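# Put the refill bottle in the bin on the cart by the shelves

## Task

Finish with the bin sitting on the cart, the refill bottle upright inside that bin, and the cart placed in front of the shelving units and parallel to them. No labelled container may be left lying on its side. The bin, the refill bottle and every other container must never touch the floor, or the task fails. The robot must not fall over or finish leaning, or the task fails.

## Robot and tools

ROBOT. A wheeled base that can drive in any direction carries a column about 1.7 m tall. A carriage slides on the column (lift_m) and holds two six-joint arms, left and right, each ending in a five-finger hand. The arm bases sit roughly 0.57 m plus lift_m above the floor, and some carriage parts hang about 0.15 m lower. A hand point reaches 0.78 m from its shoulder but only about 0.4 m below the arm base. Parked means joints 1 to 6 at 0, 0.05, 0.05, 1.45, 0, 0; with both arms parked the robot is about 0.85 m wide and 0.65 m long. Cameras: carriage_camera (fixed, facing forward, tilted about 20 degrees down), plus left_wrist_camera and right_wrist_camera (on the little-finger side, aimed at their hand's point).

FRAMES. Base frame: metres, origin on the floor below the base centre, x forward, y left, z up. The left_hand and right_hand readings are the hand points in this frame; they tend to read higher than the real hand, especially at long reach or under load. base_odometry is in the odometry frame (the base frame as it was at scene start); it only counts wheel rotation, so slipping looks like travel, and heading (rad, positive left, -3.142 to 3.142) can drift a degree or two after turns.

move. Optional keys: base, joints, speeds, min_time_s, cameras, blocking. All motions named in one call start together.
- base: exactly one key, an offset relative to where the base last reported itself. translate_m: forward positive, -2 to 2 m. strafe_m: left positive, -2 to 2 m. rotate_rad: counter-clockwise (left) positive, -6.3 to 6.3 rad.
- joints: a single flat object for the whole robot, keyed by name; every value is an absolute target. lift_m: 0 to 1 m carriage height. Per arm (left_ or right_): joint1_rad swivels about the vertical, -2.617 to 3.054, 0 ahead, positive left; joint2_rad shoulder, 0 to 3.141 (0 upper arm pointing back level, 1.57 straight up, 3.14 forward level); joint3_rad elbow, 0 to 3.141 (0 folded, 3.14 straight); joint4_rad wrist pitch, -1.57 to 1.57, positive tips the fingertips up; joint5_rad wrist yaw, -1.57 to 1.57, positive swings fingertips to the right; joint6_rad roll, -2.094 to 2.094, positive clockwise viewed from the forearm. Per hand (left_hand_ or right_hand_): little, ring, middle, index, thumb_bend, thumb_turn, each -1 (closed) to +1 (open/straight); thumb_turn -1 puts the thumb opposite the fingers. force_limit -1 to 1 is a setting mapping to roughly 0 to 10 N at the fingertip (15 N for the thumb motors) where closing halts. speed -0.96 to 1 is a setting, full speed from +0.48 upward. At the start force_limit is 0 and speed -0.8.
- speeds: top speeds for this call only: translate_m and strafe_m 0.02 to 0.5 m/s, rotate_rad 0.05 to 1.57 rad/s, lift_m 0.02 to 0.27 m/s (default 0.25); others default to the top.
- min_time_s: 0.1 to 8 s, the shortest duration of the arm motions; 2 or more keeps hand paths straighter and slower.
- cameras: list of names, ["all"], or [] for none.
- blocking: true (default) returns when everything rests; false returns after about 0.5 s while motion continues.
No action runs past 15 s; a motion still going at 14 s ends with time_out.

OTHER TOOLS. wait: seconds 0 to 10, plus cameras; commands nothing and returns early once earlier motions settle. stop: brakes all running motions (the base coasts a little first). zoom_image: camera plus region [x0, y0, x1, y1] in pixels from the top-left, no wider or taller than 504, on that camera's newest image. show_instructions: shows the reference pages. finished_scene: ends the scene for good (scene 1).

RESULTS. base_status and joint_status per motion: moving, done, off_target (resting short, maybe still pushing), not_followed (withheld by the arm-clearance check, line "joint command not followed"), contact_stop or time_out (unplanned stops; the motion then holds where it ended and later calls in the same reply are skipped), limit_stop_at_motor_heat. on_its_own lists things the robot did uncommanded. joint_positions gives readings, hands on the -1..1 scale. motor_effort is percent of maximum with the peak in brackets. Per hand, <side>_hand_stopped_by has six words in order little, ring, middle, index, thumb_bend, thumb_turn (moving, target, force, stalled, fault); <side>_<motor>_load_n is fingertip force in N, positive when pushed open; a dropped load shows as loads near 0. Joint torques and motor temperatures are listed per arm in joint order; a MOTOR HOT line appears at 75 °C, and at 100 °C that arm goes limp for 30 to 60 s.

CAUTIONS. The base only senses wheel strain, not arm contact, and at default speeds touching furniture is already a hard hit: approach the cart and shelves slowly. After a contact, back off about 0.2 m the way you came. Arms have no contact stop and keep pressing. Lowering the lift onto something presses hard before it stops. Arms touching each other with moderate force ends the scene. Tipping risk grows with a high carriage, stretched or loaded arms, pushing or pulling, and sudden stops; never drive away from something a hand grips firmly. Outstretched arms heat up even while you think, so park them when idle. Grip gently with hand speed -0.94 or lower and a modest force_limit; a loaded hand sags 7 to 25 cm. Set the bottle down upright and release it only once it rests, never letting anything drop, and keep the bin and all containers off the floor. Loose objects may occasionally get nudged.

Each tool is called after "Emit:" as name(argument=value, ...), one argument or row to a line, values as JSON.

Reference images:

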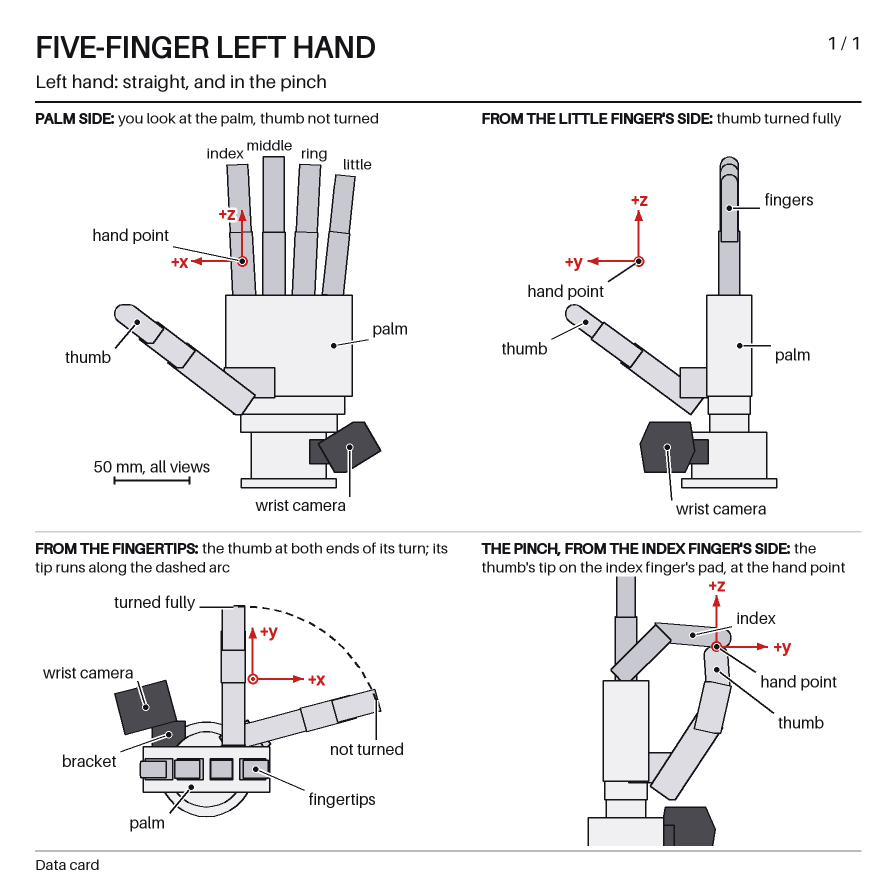

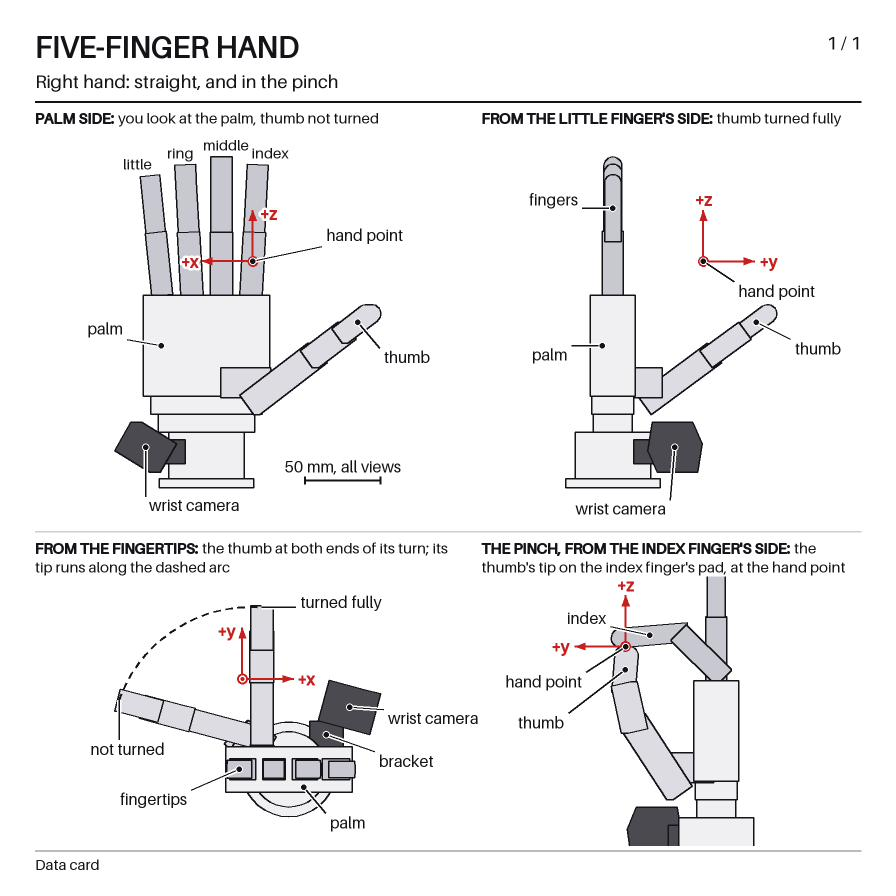

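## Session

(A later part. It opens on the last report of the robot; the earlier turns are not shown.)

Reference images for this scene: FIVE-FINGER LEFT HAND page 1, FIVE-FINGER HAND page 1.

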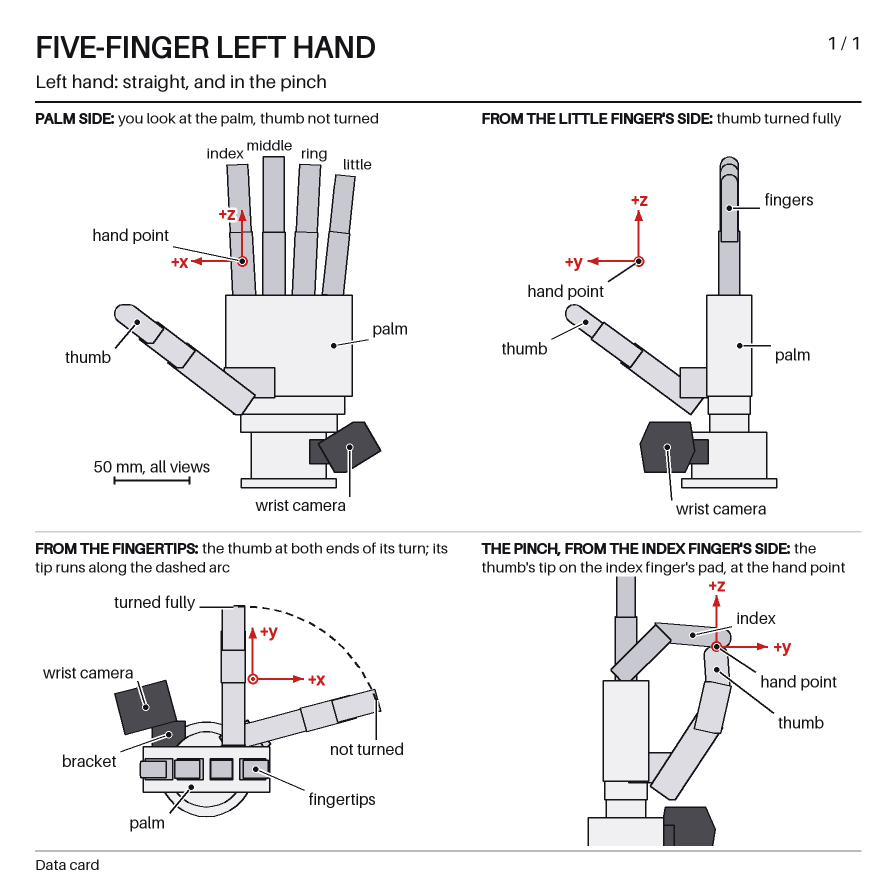

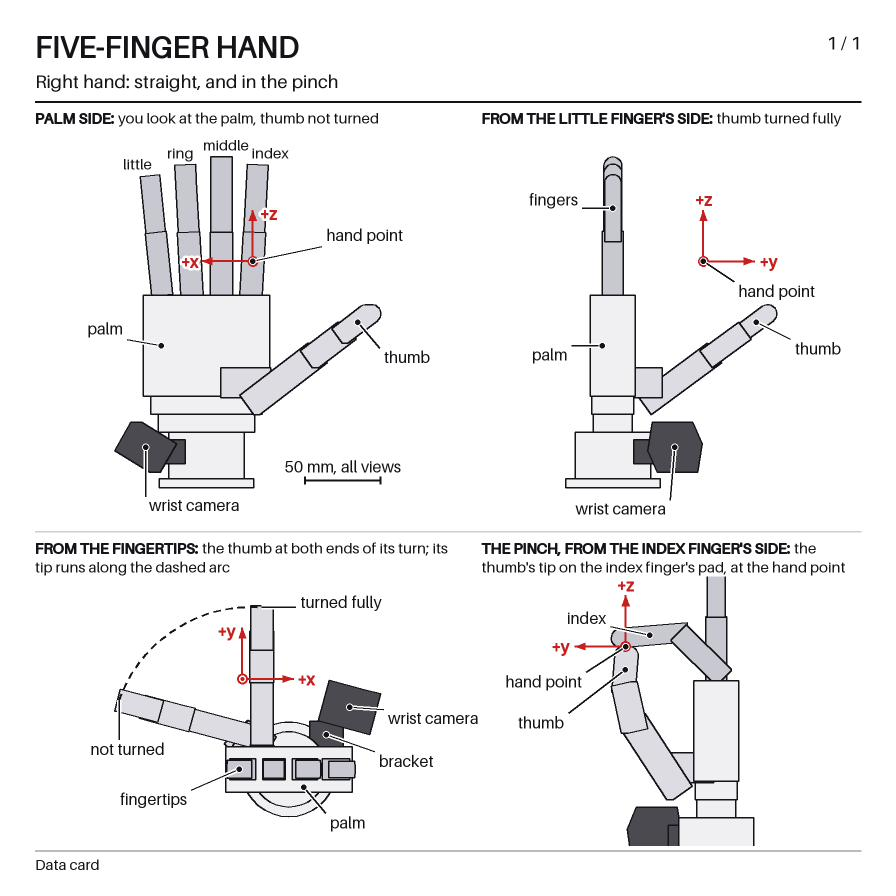

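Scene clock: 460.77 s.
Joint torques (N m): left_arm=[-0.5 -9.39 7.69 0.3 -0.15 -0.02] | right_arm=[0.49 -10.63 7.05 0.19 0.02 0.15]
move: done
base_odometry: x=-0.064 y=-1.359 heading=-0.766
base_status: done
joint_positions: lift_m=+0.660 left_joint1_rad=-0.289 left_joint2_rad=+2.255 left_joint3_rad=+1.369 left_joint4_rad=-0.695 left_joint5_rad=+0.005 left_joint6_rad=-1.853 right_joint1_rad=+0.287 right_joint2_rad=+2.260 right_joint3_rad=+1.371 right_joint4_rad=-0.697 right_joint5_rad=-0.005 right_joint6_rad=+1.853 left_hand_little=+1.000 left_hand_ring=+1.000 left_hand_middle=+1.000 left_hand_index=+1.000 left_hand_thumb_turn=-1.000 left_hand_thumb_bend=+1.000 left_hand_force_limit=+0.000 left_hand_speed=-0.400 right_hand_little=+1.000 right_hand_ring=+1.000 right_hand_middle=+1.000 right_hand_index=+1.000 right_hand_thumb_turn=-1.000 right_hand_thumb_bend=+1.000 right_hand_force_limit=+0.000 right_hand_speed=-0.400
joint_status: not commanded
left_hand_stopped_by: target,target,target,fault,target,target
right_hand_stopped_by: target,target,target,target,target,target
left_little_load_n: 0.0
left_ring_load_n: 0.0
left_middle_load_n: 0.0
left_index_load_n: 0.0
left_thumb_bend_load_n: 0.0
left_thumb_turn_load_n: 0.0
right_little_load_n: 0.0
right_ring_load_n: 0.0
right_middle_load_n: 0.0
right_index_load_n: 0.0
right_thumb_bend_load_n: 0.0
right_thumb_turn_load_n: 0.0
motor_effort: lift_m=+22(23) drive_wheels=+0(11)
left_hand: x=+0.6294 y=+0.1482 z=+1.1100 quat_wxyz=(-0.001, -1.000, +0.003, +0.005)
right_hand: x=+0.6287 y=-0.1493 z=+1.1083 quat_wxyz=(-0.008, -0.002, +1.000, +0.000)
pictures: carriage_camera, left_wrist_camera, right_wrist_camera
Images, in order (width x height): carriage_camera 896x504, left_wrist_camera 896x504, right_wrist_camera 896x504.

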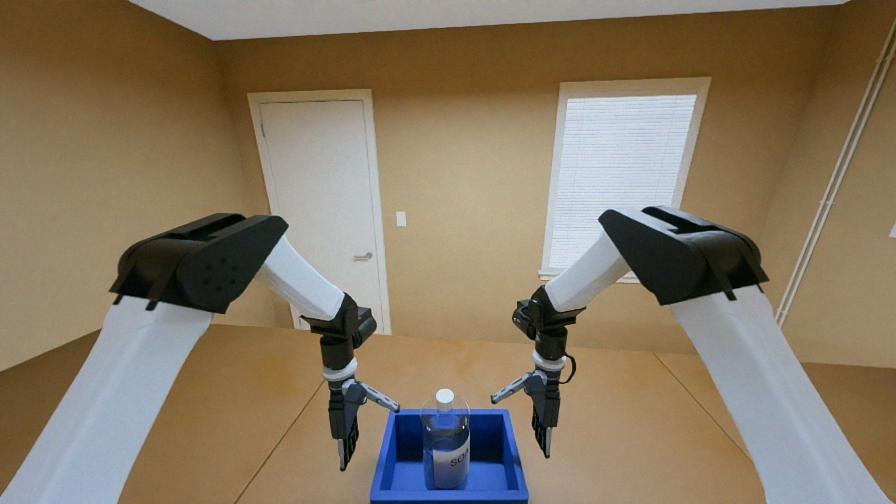

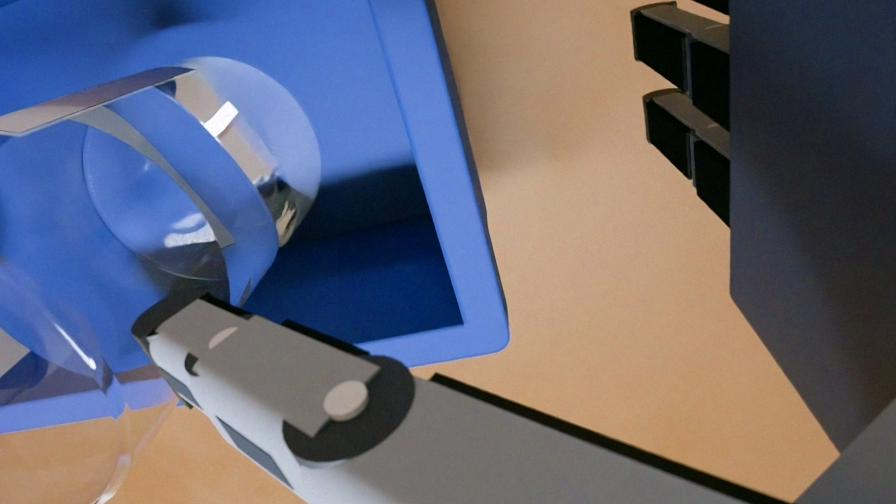

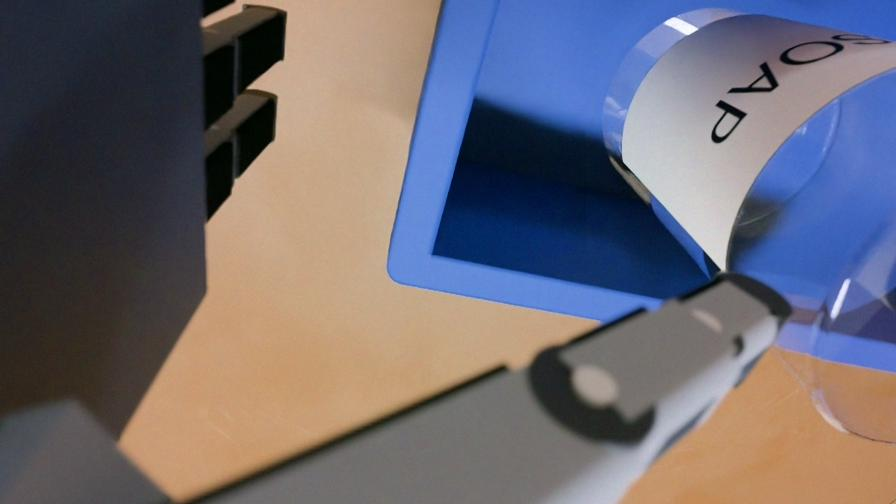

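Emit:
zoom_image(
  camera="carriage_camera",
  region=[310, 370, 410, 480],
)

Emit:
zoom_image(
  camera="carriage_camera",
  region=[484, 370, 584, 480],
)

Emit:
zoom_image(
  camera="carriage_camera",
  region=[360, 390, 540, 504],
)

Scaled by 4.582 from the camera's image (finer frame: 1280x720).

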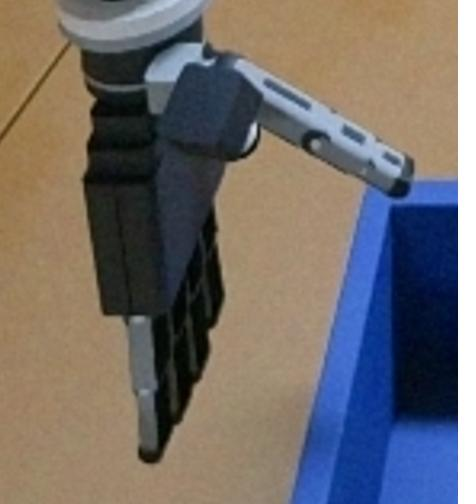

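Scaled by 4.582 from the camera's image (finer frame: 1280x720).

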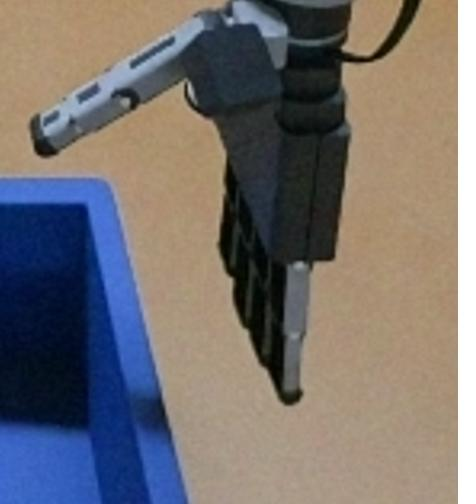

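Scaled by 2.800 from the camera's image (finer frame: 1280x720).

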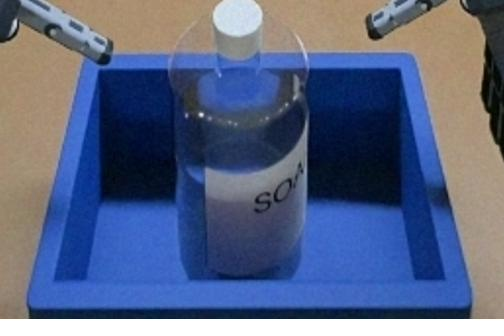

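Emit:
move(
  joints={"left_joint4_rad": -0.64},
  min_time_s=1,
  cameras=["all"],
)

Emit:
zoom_image(
  camera="carriage_camera",
  region=[310, 370, 410, 480],
)

Emit:
zoom_image(
  camera="carriage_camera",
  region=[484, 370, 584, 480],
)

Scene clock: 475.33 s.
Joint torques (N m): left_arm=[-0.49 -9.42 7.79 0.58 -0.15 -0.03] | right_arm=[0.44 -10.62 7.01 0.19 0.02 0.16]
move: done
base_odometry: x=-0.064 y=-1.359 heading=-0.766
base_status: not commanded
joint_positions: lift_m=+0.660 left_joint1_rad=-0.289 left_joint2_rad=+2.255 left_joint3_rad=+1.369 left_joint4_rad=-0.650 left_joint5_rad=+0.005 left_joint6_rad=-1.853 right_joint1_rad=+0.287 right_joint2_rad=+2.260 right_joint3_rad=+1.371 right_joint4_rad=-0.697 right_joint5_rad=-0.005 right_joint6_rad=+1.853 left_hand_little=+1.000 left_hand_ring=+1.000 left_hand_middle=+1.000 left_hand_index=+1.000 left_hand_thumb_turn=-1.000 left_hand_thumb_bend=+1.000 left_hand_force_limit=+0.000 left_hand_speed=-0.400 right_hand_little=+1.000 right_hand_ring=+1.000 right_hand_middle=+1.000 right_hand_index=+1.000 right_hand_thumb_turn=-1.000 right_hand_thumb_bend=+1.000 right_hand_force_limit=+0.000 right_hand_speed=-0.400
joint_status: all done
left_hand_stopped_by: target,target,target,fault,target,target
right_hand_stopped_by: target,target,target,target,target,target
left_little_load_n: 0.0
left_ring_load_n: 0.0
left_middle_load_n: 0.0
left_index_load_n: 0.0
left_thumb_bend_load_n: -0.5
left_thumb_turn_load_n: 0.0
right_little_load_n: 0.0
right_ring_load_n: 0.0
right_middle_load_n: 0.0
right_index_load_n: 0.0
right_thumb_bend_load_n: 0.0
right_thumb_turn_load_n: 0.0
motor_effort: lift_m=+22(23) drive_wheels=-4(4)
left_hand: x=+0.6409 y=+0.1448 z=+1.1123 quat_wxyz=(-0.007, -1.000, +0.003, -0.016)
right_hand: x=+0.6287 y=-0.1493 z=+1.1083 quat_wxyz=(-0.008, -0.002, +1.000, +0.000)
pictures: carriage_camera, left_wrist_camera, right_wrist_camera
Images, in order (width x height): carriage_camera 896x504, left_wrist_camera 896x504, right_wrist_camera 896x504.

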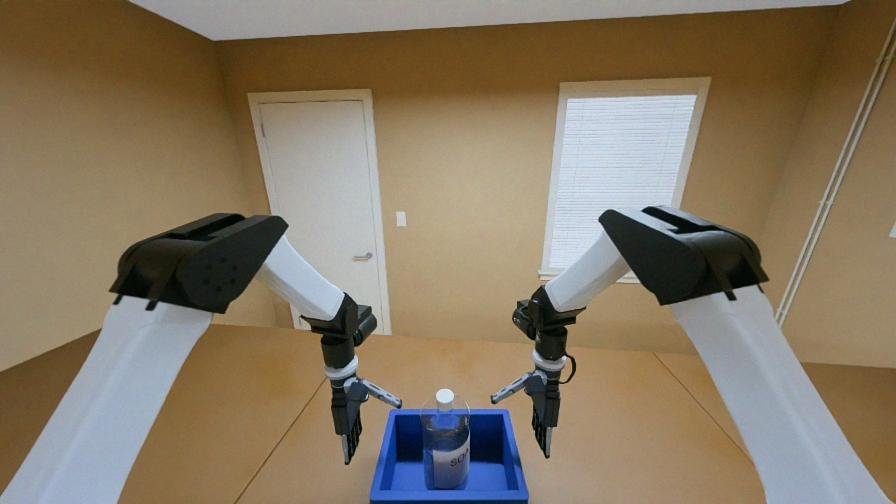

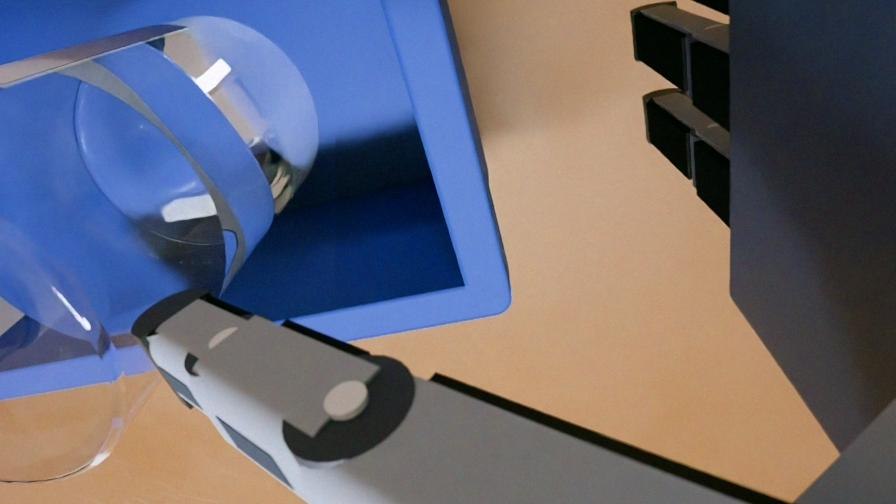

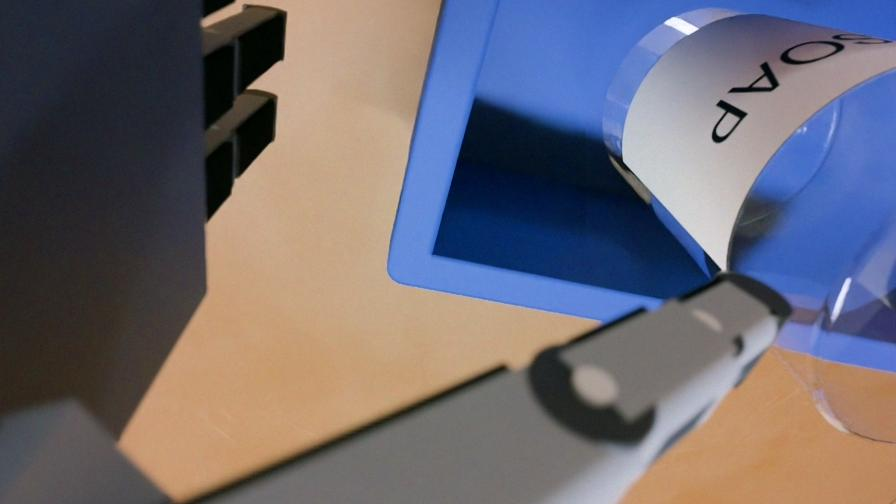

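Scaled by 4.582 from the camera's image (finer frame: 1280x720).

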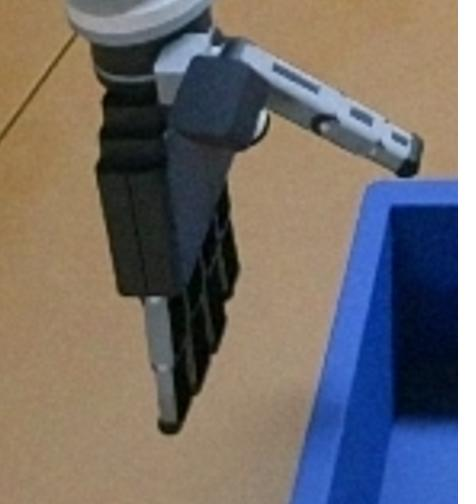

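Scaled by 4.582 from the camera's image (finer frame: 1280x720).

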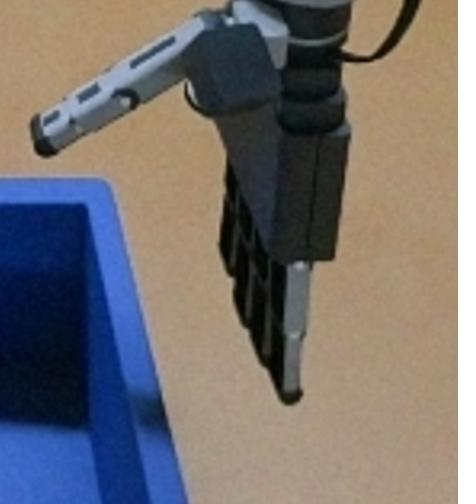

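Emit:
move(
  joints={"left_joint4_rad": -0.595},
  min_time_s=1,
  cameras=["carriage_camera", "left_wrist_camera"],
)

Emit:
zoom_image(
  camera="carriage_camera",
  region=[310, 370, 410, 480],
)

Scene clock: 478.60 s.
Joint torques (N m): left_arm=[-0.49 -9.51 7.87 0.64 -0.14 -0.03] | right_arm=[0.47 -10.65 7.02 0.19 0.02 0.15]
move: done
base_odometry: x=-0.064 y=-1.359 heading=-0.766
base_status: not commanded
joint_positions: lift_m=+0.660 left_joint1_rad=-0.289 left_joint2_rad=+2.255 left_joint3_rad=+1.369 left_joint4_rad=-0.605 left_joint5_rad=+0.005 left_joint6_rad=-1.853 right_joint1_rad=+0.287 right_joint2_rad=+2.260 right_joint3_rad=+1.371 right_joint4_rad=-0.697 right_joint5_rad=-0.005 right_joint6_rad=+1.853 left_hand_little=+1.000 left_hand_ring=+1.000 left_hand_middle=+1.000 left_hand_index=+1.000 left_hand_thumb_turn=-1.000 left_hand_thumb_bend=+1.000 left_hand_force_limit=+0.000 left_hand_speed=-0.400 right_hand_little=+1.000 right_hand_ring=+1.000 right_hand_middle=+1.000 right_hand_index=+1.000 right_hand_thumb_turn=-1.000 right_hand_thumb_bend=+1.000 right_hand_force_limit=+0.000 right_hand_speed=-0.400
joint_status: all done
left_hand_stopped_by: target,target,target,fault,target,target
right_hand_stopped_by: target,target,target,target,target,target
left_little_load_n: 0.0
left_ring_load_n: 0.0
left_middle_load_n: 0.0
left_index_load_n: 0.0
left_thumb_bend_load_n: 0.0
left_thumb_turn_load_n: 0.0
right_little_load_n: 0.0
right_ring_load_n: 0.0
right_middle_load_n: -0.5
right_index_load_n: 0.0
right_thumb_bend_load_n: 0.0
right_thumb_turn_load_n: 0.0
motor_effort: lift_m=+23(23) drive_wheels=-4(4)
left_hand: x=+0.6524 y=+0.1414 z=+1.1151 quat_wxyz=(-0.014, -0.999, +0.003, -0.038)
right_hand: x=+0.6287 y=-0.1493 z=+1.1083 quat_wxyz=(-0.008, -0.002, +1.000, +0.000)
Images, in order (width x height): carriage_camera 896x504, left_wrist_camera 896x504.

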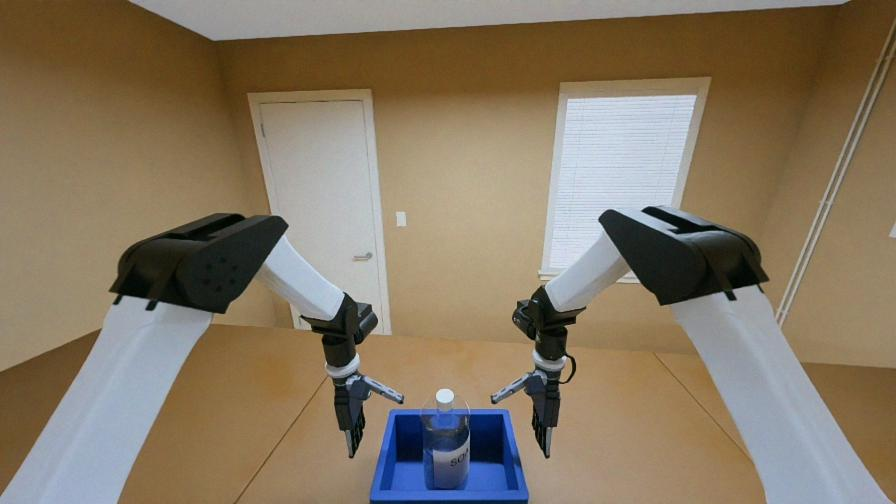

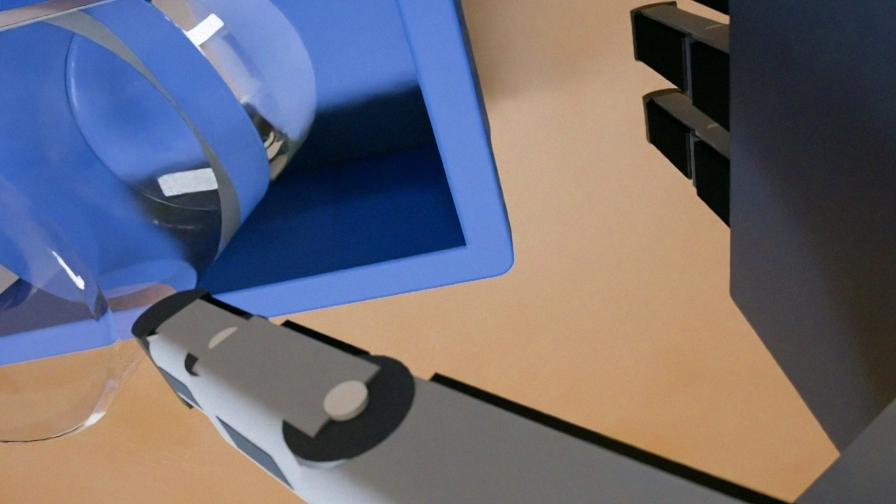

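Scaled by 4.582 from the camera's image (finer frame: 1280x720).

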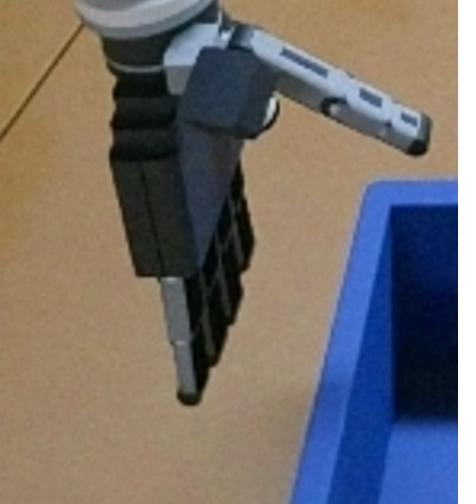

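Emit:
move(
  joints={"left_joint1_rad": -0.2767, "left_joint2_rad": 2.3415, "left_joint3_rad": 1.517, "left_joint4_rad": -0.751, "left_joint6_rad": -1.848},
  min_time_s=1.5,
  cameras=["carriage_camera", "left_wrist_camera"],
)

Emit:
zoom_image(
  camera="carriage_camera",
  region=[310, 370, 410, 480],
)

Scene clock: 484.07 s.
Joint torques (N m): left_arm=[0.12 -9.73 7.99 0.27 -0.14 0.11] | right_arm=[0.44 -10.63 7.02 0.19 0.02 0.15]
Motor temperatures (°C): left_arm=[31 38 41 31 32 30] | right_arm=[31 50 39 32 33 31]
move: done
base_odometry: x=-0.064 y=-1.359 heading=-0.766
base_status: not commanded
joint_positions: lift_m=+0.660 left_joint1_rad=-0.282 left_joint2_rad=+2.324 left_joint3_rad=+1.491 left_joint4_rad=-0.740 left_joint5_rad=+0.005 left_joint6_rad=-1.853 right_joint1_rad=+0.287 right_joint2_rad=+2.260 right_joint3_rad=+1.371 right_joint4_rad=-0.697 right_joint5_rad=-0.005 right_joint6_rad=+1.853 left_hand_little=+1.000 left_hand_ring=+1.000 left_hand_middle=+1.000 left_hand_index=+1.000 left_hand_thumb_turn=-1.000 left_hand_thumb_bend=+1.000 left_hand_force_limit=+0.000 left_hand_speed=-0.400 right_hand_little=+1.000 right_hand_ring=+1.000 right_hand_middle=+1.000 right_hand_index=+1.000 right_hand_thumb_turn=-1.000 right_hand_thumb_bend=+1.000 right_hand_force_limit=+0.000 right_hand_speed=-0.400
joint_status: all done
left_hand_stopped_by: target,target,target,fault,target,target
right_hand_stopped_by: target,target,target,target,target,target
left_little_load_n: 0.0
left_ring_load_n: 0.0
left_middle_load_n: 0.0
left_index_load_n: 0.0
left_thumb_bend_load_n: 0.0
left_thumb_turn_load_n: 0.0
right_little_load_n: 0.0
right_ring_load_n: 0.0
right_middle_load_n: 0.0
right_index_load_n: 0.0
right_thumb_bend_load_n: 0.0
right_thumb_turn_load_n: 0.0
motor_effort: lift_m=+22(23) drive_wheels=-4(4)
left_hand: x=+0.6530 y=+0.1445 z=+1.1092 quat_wxyz=(-0.002, -1.000, +0.000, +0.002)
right_hand: x=+0.6287 y=-0.1493 z=+1.1083 quat_wxyz=(-0.008, -0.002, +1.000, +0.000)
Images, in order (width x height): carriage_camera 896x504, left_wrist_camera 896x504.

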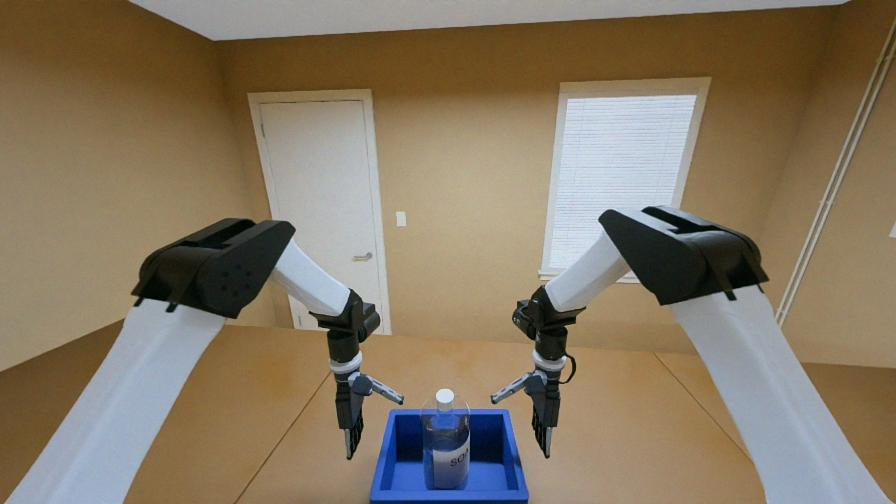

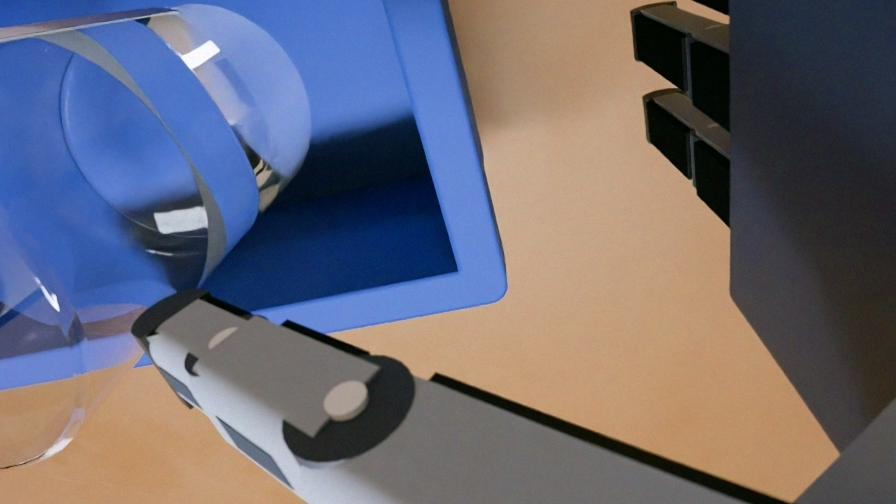

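Scaled by 4.582 from the camera's image (finer frame: 1280x720).

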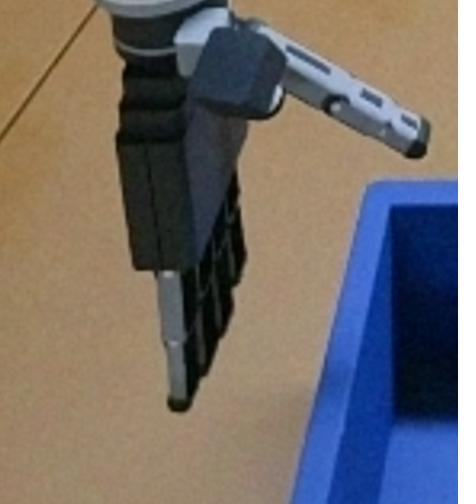

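Emit:
move(
  joints={"lift_m": 0.545},
  speeds={"lift_m": 0.06},
  cameras=["all"],
)

Emit:
zoom_image(
  camera="carriage_camera",
  region=[300, 340, 600, 504],
)

Scene clock: 487.60 s.
Joint torques (N m): left_arm=[0.16 -9.98 7.12 0.29 -0.22 0.1] | right_arm=[0.5 -10.92 6.58 0.2 0.02 0.15]
move: done
base_odometry: x=-0.064 y=-1.359 heading=-0.766
base_status: not commanded
joint_positions: lift_m=+0.545 left_joint1_rad=-0.283 left_joint2_rad=+2.325 left_joint3_rad=+1.500 left_joint4_rad=-0.744 left_joint5_rad=+0.014 left_joint6_rad=-1.853 right_joint1_rad=+0.287 right_joint2_rad=+2.263 right_joint3_rad=+1.374 right_joint4_rad=-0.698 right_joint5_rad=-0.005 right_joint6_rad=+1.853 left_hand_little=+1.000 left_hand_ring=+1.000 left_hand_middle=+1.000 left_hand_index=+1.000 left_hand_thumb_turn=-1.000 left_hand_thumb_bend=+1.000 left_hand_force_limit=+0.000 left_hand_speed=-0.400 right_hand_little=+1.000 right_hand_ring=+1.000 right_hand_middle=+1.000 right_hand_index=+1.000 right_hand_thumb_turn=-1.000 right_hand_thumb_bend=+1.000 right_hand_force_limit=+0.000 right_hand_speed=-0.400
joint_status: all done
left_hand_stopped_by: target,target,target,fault,target,target
right_hand_stopped_by: target,target,target,target,target,target
left_little_load_n: 0.0
left_ring_load_n: 0.0
left_middle_load_n: 0.0
left_index_load_n: 0.0
left_thumb_bend_load_n: 0.0
left_thumb_turn_load_n: 0.0
right_little_load_n: 0.0
right_ring_load_n: 0.0
right_middle_load_n: 0.0
right_index_load_n: 0.0
right_thumb_bend_load_n: 0.0
right_thumb_turn_load_n: 0.0
motor_effort: lift_m=+23(23) drive_wheels=+1(4)
left_hand: x=+0.6549 y=+0.1418 z=+0.9964 quat_wxyz=(-0.007, -1.000, +0.000, +0.001)
right_hand: x=+0.6293 y=-0.1491 z=+0.9928 quat_wxyz=(-0.008, -0.002, +1.000, +0.000)
pictures: carriage_camera, left_wrist_camera, right_wrist_camera
Images, in order (width x height): carriage_camera 896x504, left_wrist_camera 896x504, right_wrist_camera 896x504.

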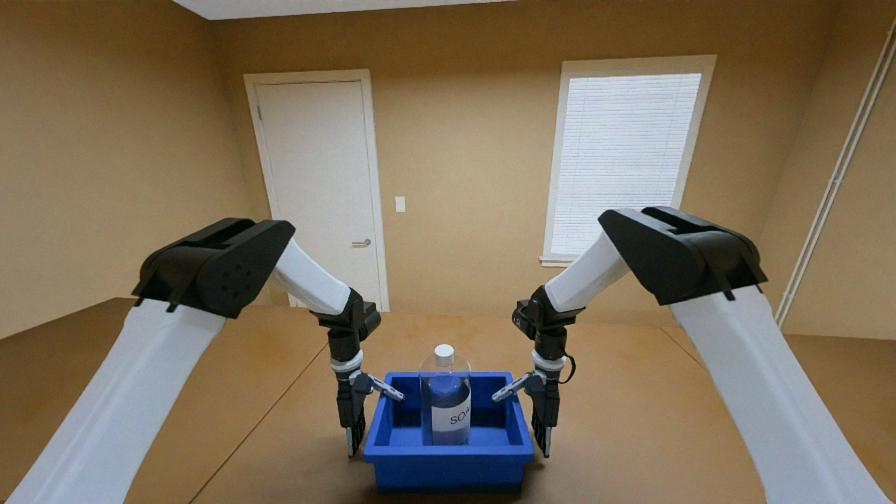

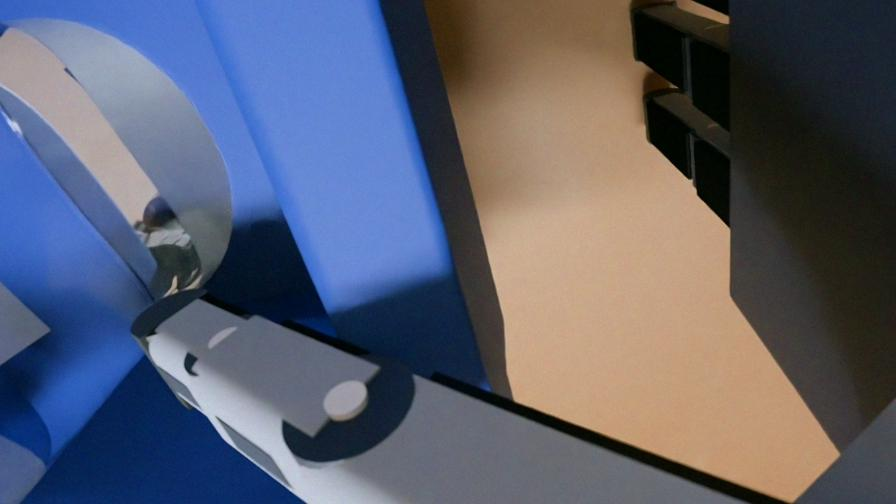

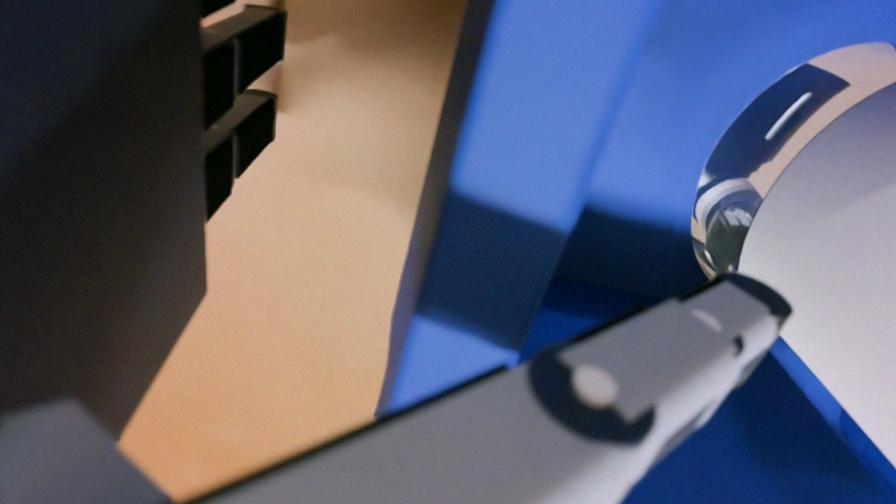

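Scaled by 1.680 from the camera's image (finer frame: 1280x720).

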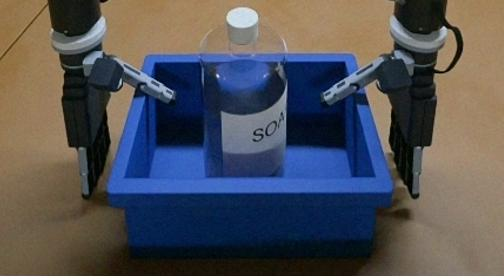

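Emit:
move(
  joints={"lift_m": 0.55},
  speeds={"lift_m": 0.05},
)

Emit:
move(
  joints={"left_hand_speed": -0.85, "right_hand_speed": -0.85, "left_hand_force_limit": -0.4, "right_hand_force_limit": -0.4, "left_hand_little": -0.3, "left_hand_ring": -0.3, "left_hand_middle": -0.3, "right_hand_little": -0.3, "right_hand_ring": -0.3, "right_hand_middle": -0.3, "right_hand_index": -0.3},
  cameras=["all"],
)

Emit:
zoom_image(
  camera="carriage_camera",
  region=[300, 340, 600, 504],
)

Scene clock: 491.03 s.
Joint torques (N m): left_arm=[0.24 -9.99 7.04 0.34 -0.2 0.1] | right_arm=[0.39 -11.11 6.3 0.24 0.03 0.16]
move: done
base_odometry: x=-0.064 y=-1.359 heading=-0.766
base_status: not commanded
joint_positions: lift_m=+0.550 left_joint1_rad=-0.283 left_joint2_rad=+2.328 left_joint3_rad=+1.501 left_joint4_rad=-0.747 left_joint5_rad=+0.011 left_joint6_rad=-1.853 right_joint1_rad=+0.287 right_joint2_rad=+2.265 right_joint3_rad=+1.378 right_joint4_rad=-0.699 right_joint5_rad=-0.005 right_joint6_rad=+1.853 left_hand_little=+1.000 left_hand_ring=+1.000 left_hand_middle=+1.000 left_hand_index=+1.000 left_hand_thumb_turn=-1.000 left_hand_thumb_bend=+1.000 left_hand_force_limit=+0.000 left_hand_speed=-0.400 right_hand_little=+1.000 right_hand_ring=+1.000 right_hand_middle=+1.000 right_hand_index=+1.000 right_hand_thumb_turn=-1.000 right_hand_thumb_bend=+1.000 right_hand_force_limit=+0.000 right_hand_speed=-0.400
joint_status: all done
left_hand_stopped_by: target,target,target,fault,target,target
right_hand_stopped_by: target,target,target,target,target,target
left_little_load_n: 0.5
left_ring_load_n: 0.0
left_middle_load_n: 0.0
left_index_load_n: 0.0
left_thumb_bend_load_n: 0.0
left_thumb_turn_load_n: 0.0
right_little_load_n: 0.0
right_ring_load_n: 0.0
right_middle_load_n: 0.0
right_index_load_n: 0.0
right_thumb_bend_load_n: 0.0
right_thumb_turn_load_n: 0.0
motor_effort: lift_m=+23(26) drive_wheels=-4(4)
left_hand: x=+0.6538 y=+0.1426 z=+1.0000 quat_wxyz=(-0.005, -1.000, +0.000, +0.003)
right_hand: x=+0.6299 y=-0.1489 z=+0.9977 quat_wxyz=(-0.008, -0.002, +1.000, +0.000)
pictures: none

Scene clock: 494.63 s.
Joint torques (N m): left_arm=[0.08 -10.18 7.06 0.33 -0.11 0.06] | right_arm=[0.47 -11.14 6.27 0.35 -0.46 0.12]
move: off_target
base_odometry: x=-0.064 y=-1.359 heading=-0.766
base_status: not commanded
joint_positions: lift_m=+0.550 left_joint1_rad=-0.281 left_joint2_rad=+2.328 left_joint3_rad=+1.501 left_joint4_rad=-0.747 left_joint5_rad=+0.002 left_joint6_rad=-1.849 right_joint1_rad=+0.287 right_joint2_rad=+2.265 right_joint3_rad=+1.378 right_joint4_rad=-0.715 right_joint5_rad=+0.042 right_joint6_rad=+1.857 left_hand_little=-0.300 left_hand_ring=-0.300 left_hand_middle=-0.152 left_hand_index=+1.000 left_hand_thumb_turn=-1.000 left_hand_thumb_bend=+1.000 left_hand_force_limit=-0.400 left_hand_speed=-0.850 right_hand_little=-0.300 right_hand_ring=-0.300 right_hand_middle=-0.300 right_hand_index=-0.300 right_hand_thumb_turn=-1.000 right_hand_thumb_bend=+1.000 right_hand_force_limit=-0.400 right_hand_speed=-0.850
joint_status: left_hand_middle off_target (ended at -0.152, target -0.300); the others done
left_hand_stopped_by: target,target,force,fault,target,target
right_hand_stopped_by: target,target,target,target,target,target
left_little_load_n: 0.0
left_ring_load_n: 0.0
left_middle_load_n: 3.0
left_index_load_n: 0.0
left_thumb_bend_load_n: 0.0
left_thumb_turn_load_n: -0.5
right_little_load_n: 0.0
right_ring_load_n: 0.5
right_middle_load_n: 1.0
right_index_load_n: 0.0
right_thumb_bend_load_n: 0.0
right_thumb_turn_load_n: 0.0
motor_effort: lift_m=+23(23) drive_wheels=+0(4)
left_hand: x=+0.6542 y=+0.1447 z=+0.9995 quat_wxyz=(-0.001, -1.000, +0.002, +0.002)
right_hand: x=+0.6285 y=-0.1591 z=+0.9949 quat_wxyz=(-0.009, -0.001, +1.000, -0.025)
pictures: carriage_camera, left_wrist_camera, right_wrist_camera
Images, in order (width x height): carriage_camera 896x504, left_wrist_camera 896x504, right_wrist_camera 896x504.

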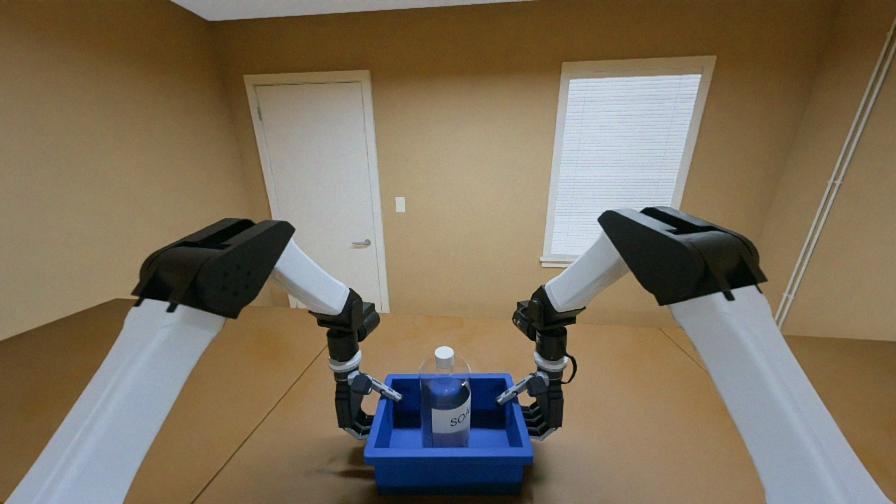

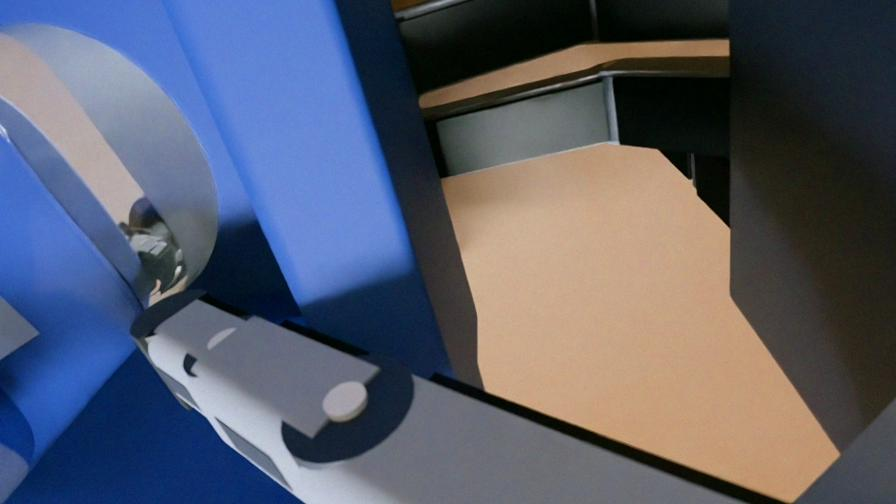

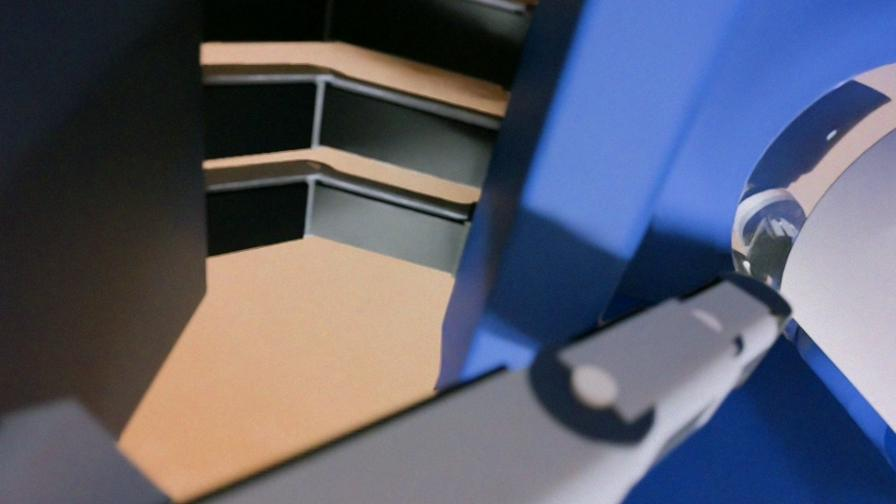

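Scaled by 1.680 from the camera's image (finer frame: 1280x720).

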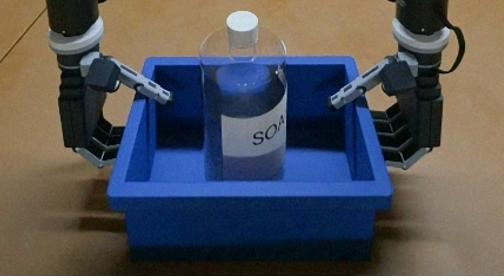

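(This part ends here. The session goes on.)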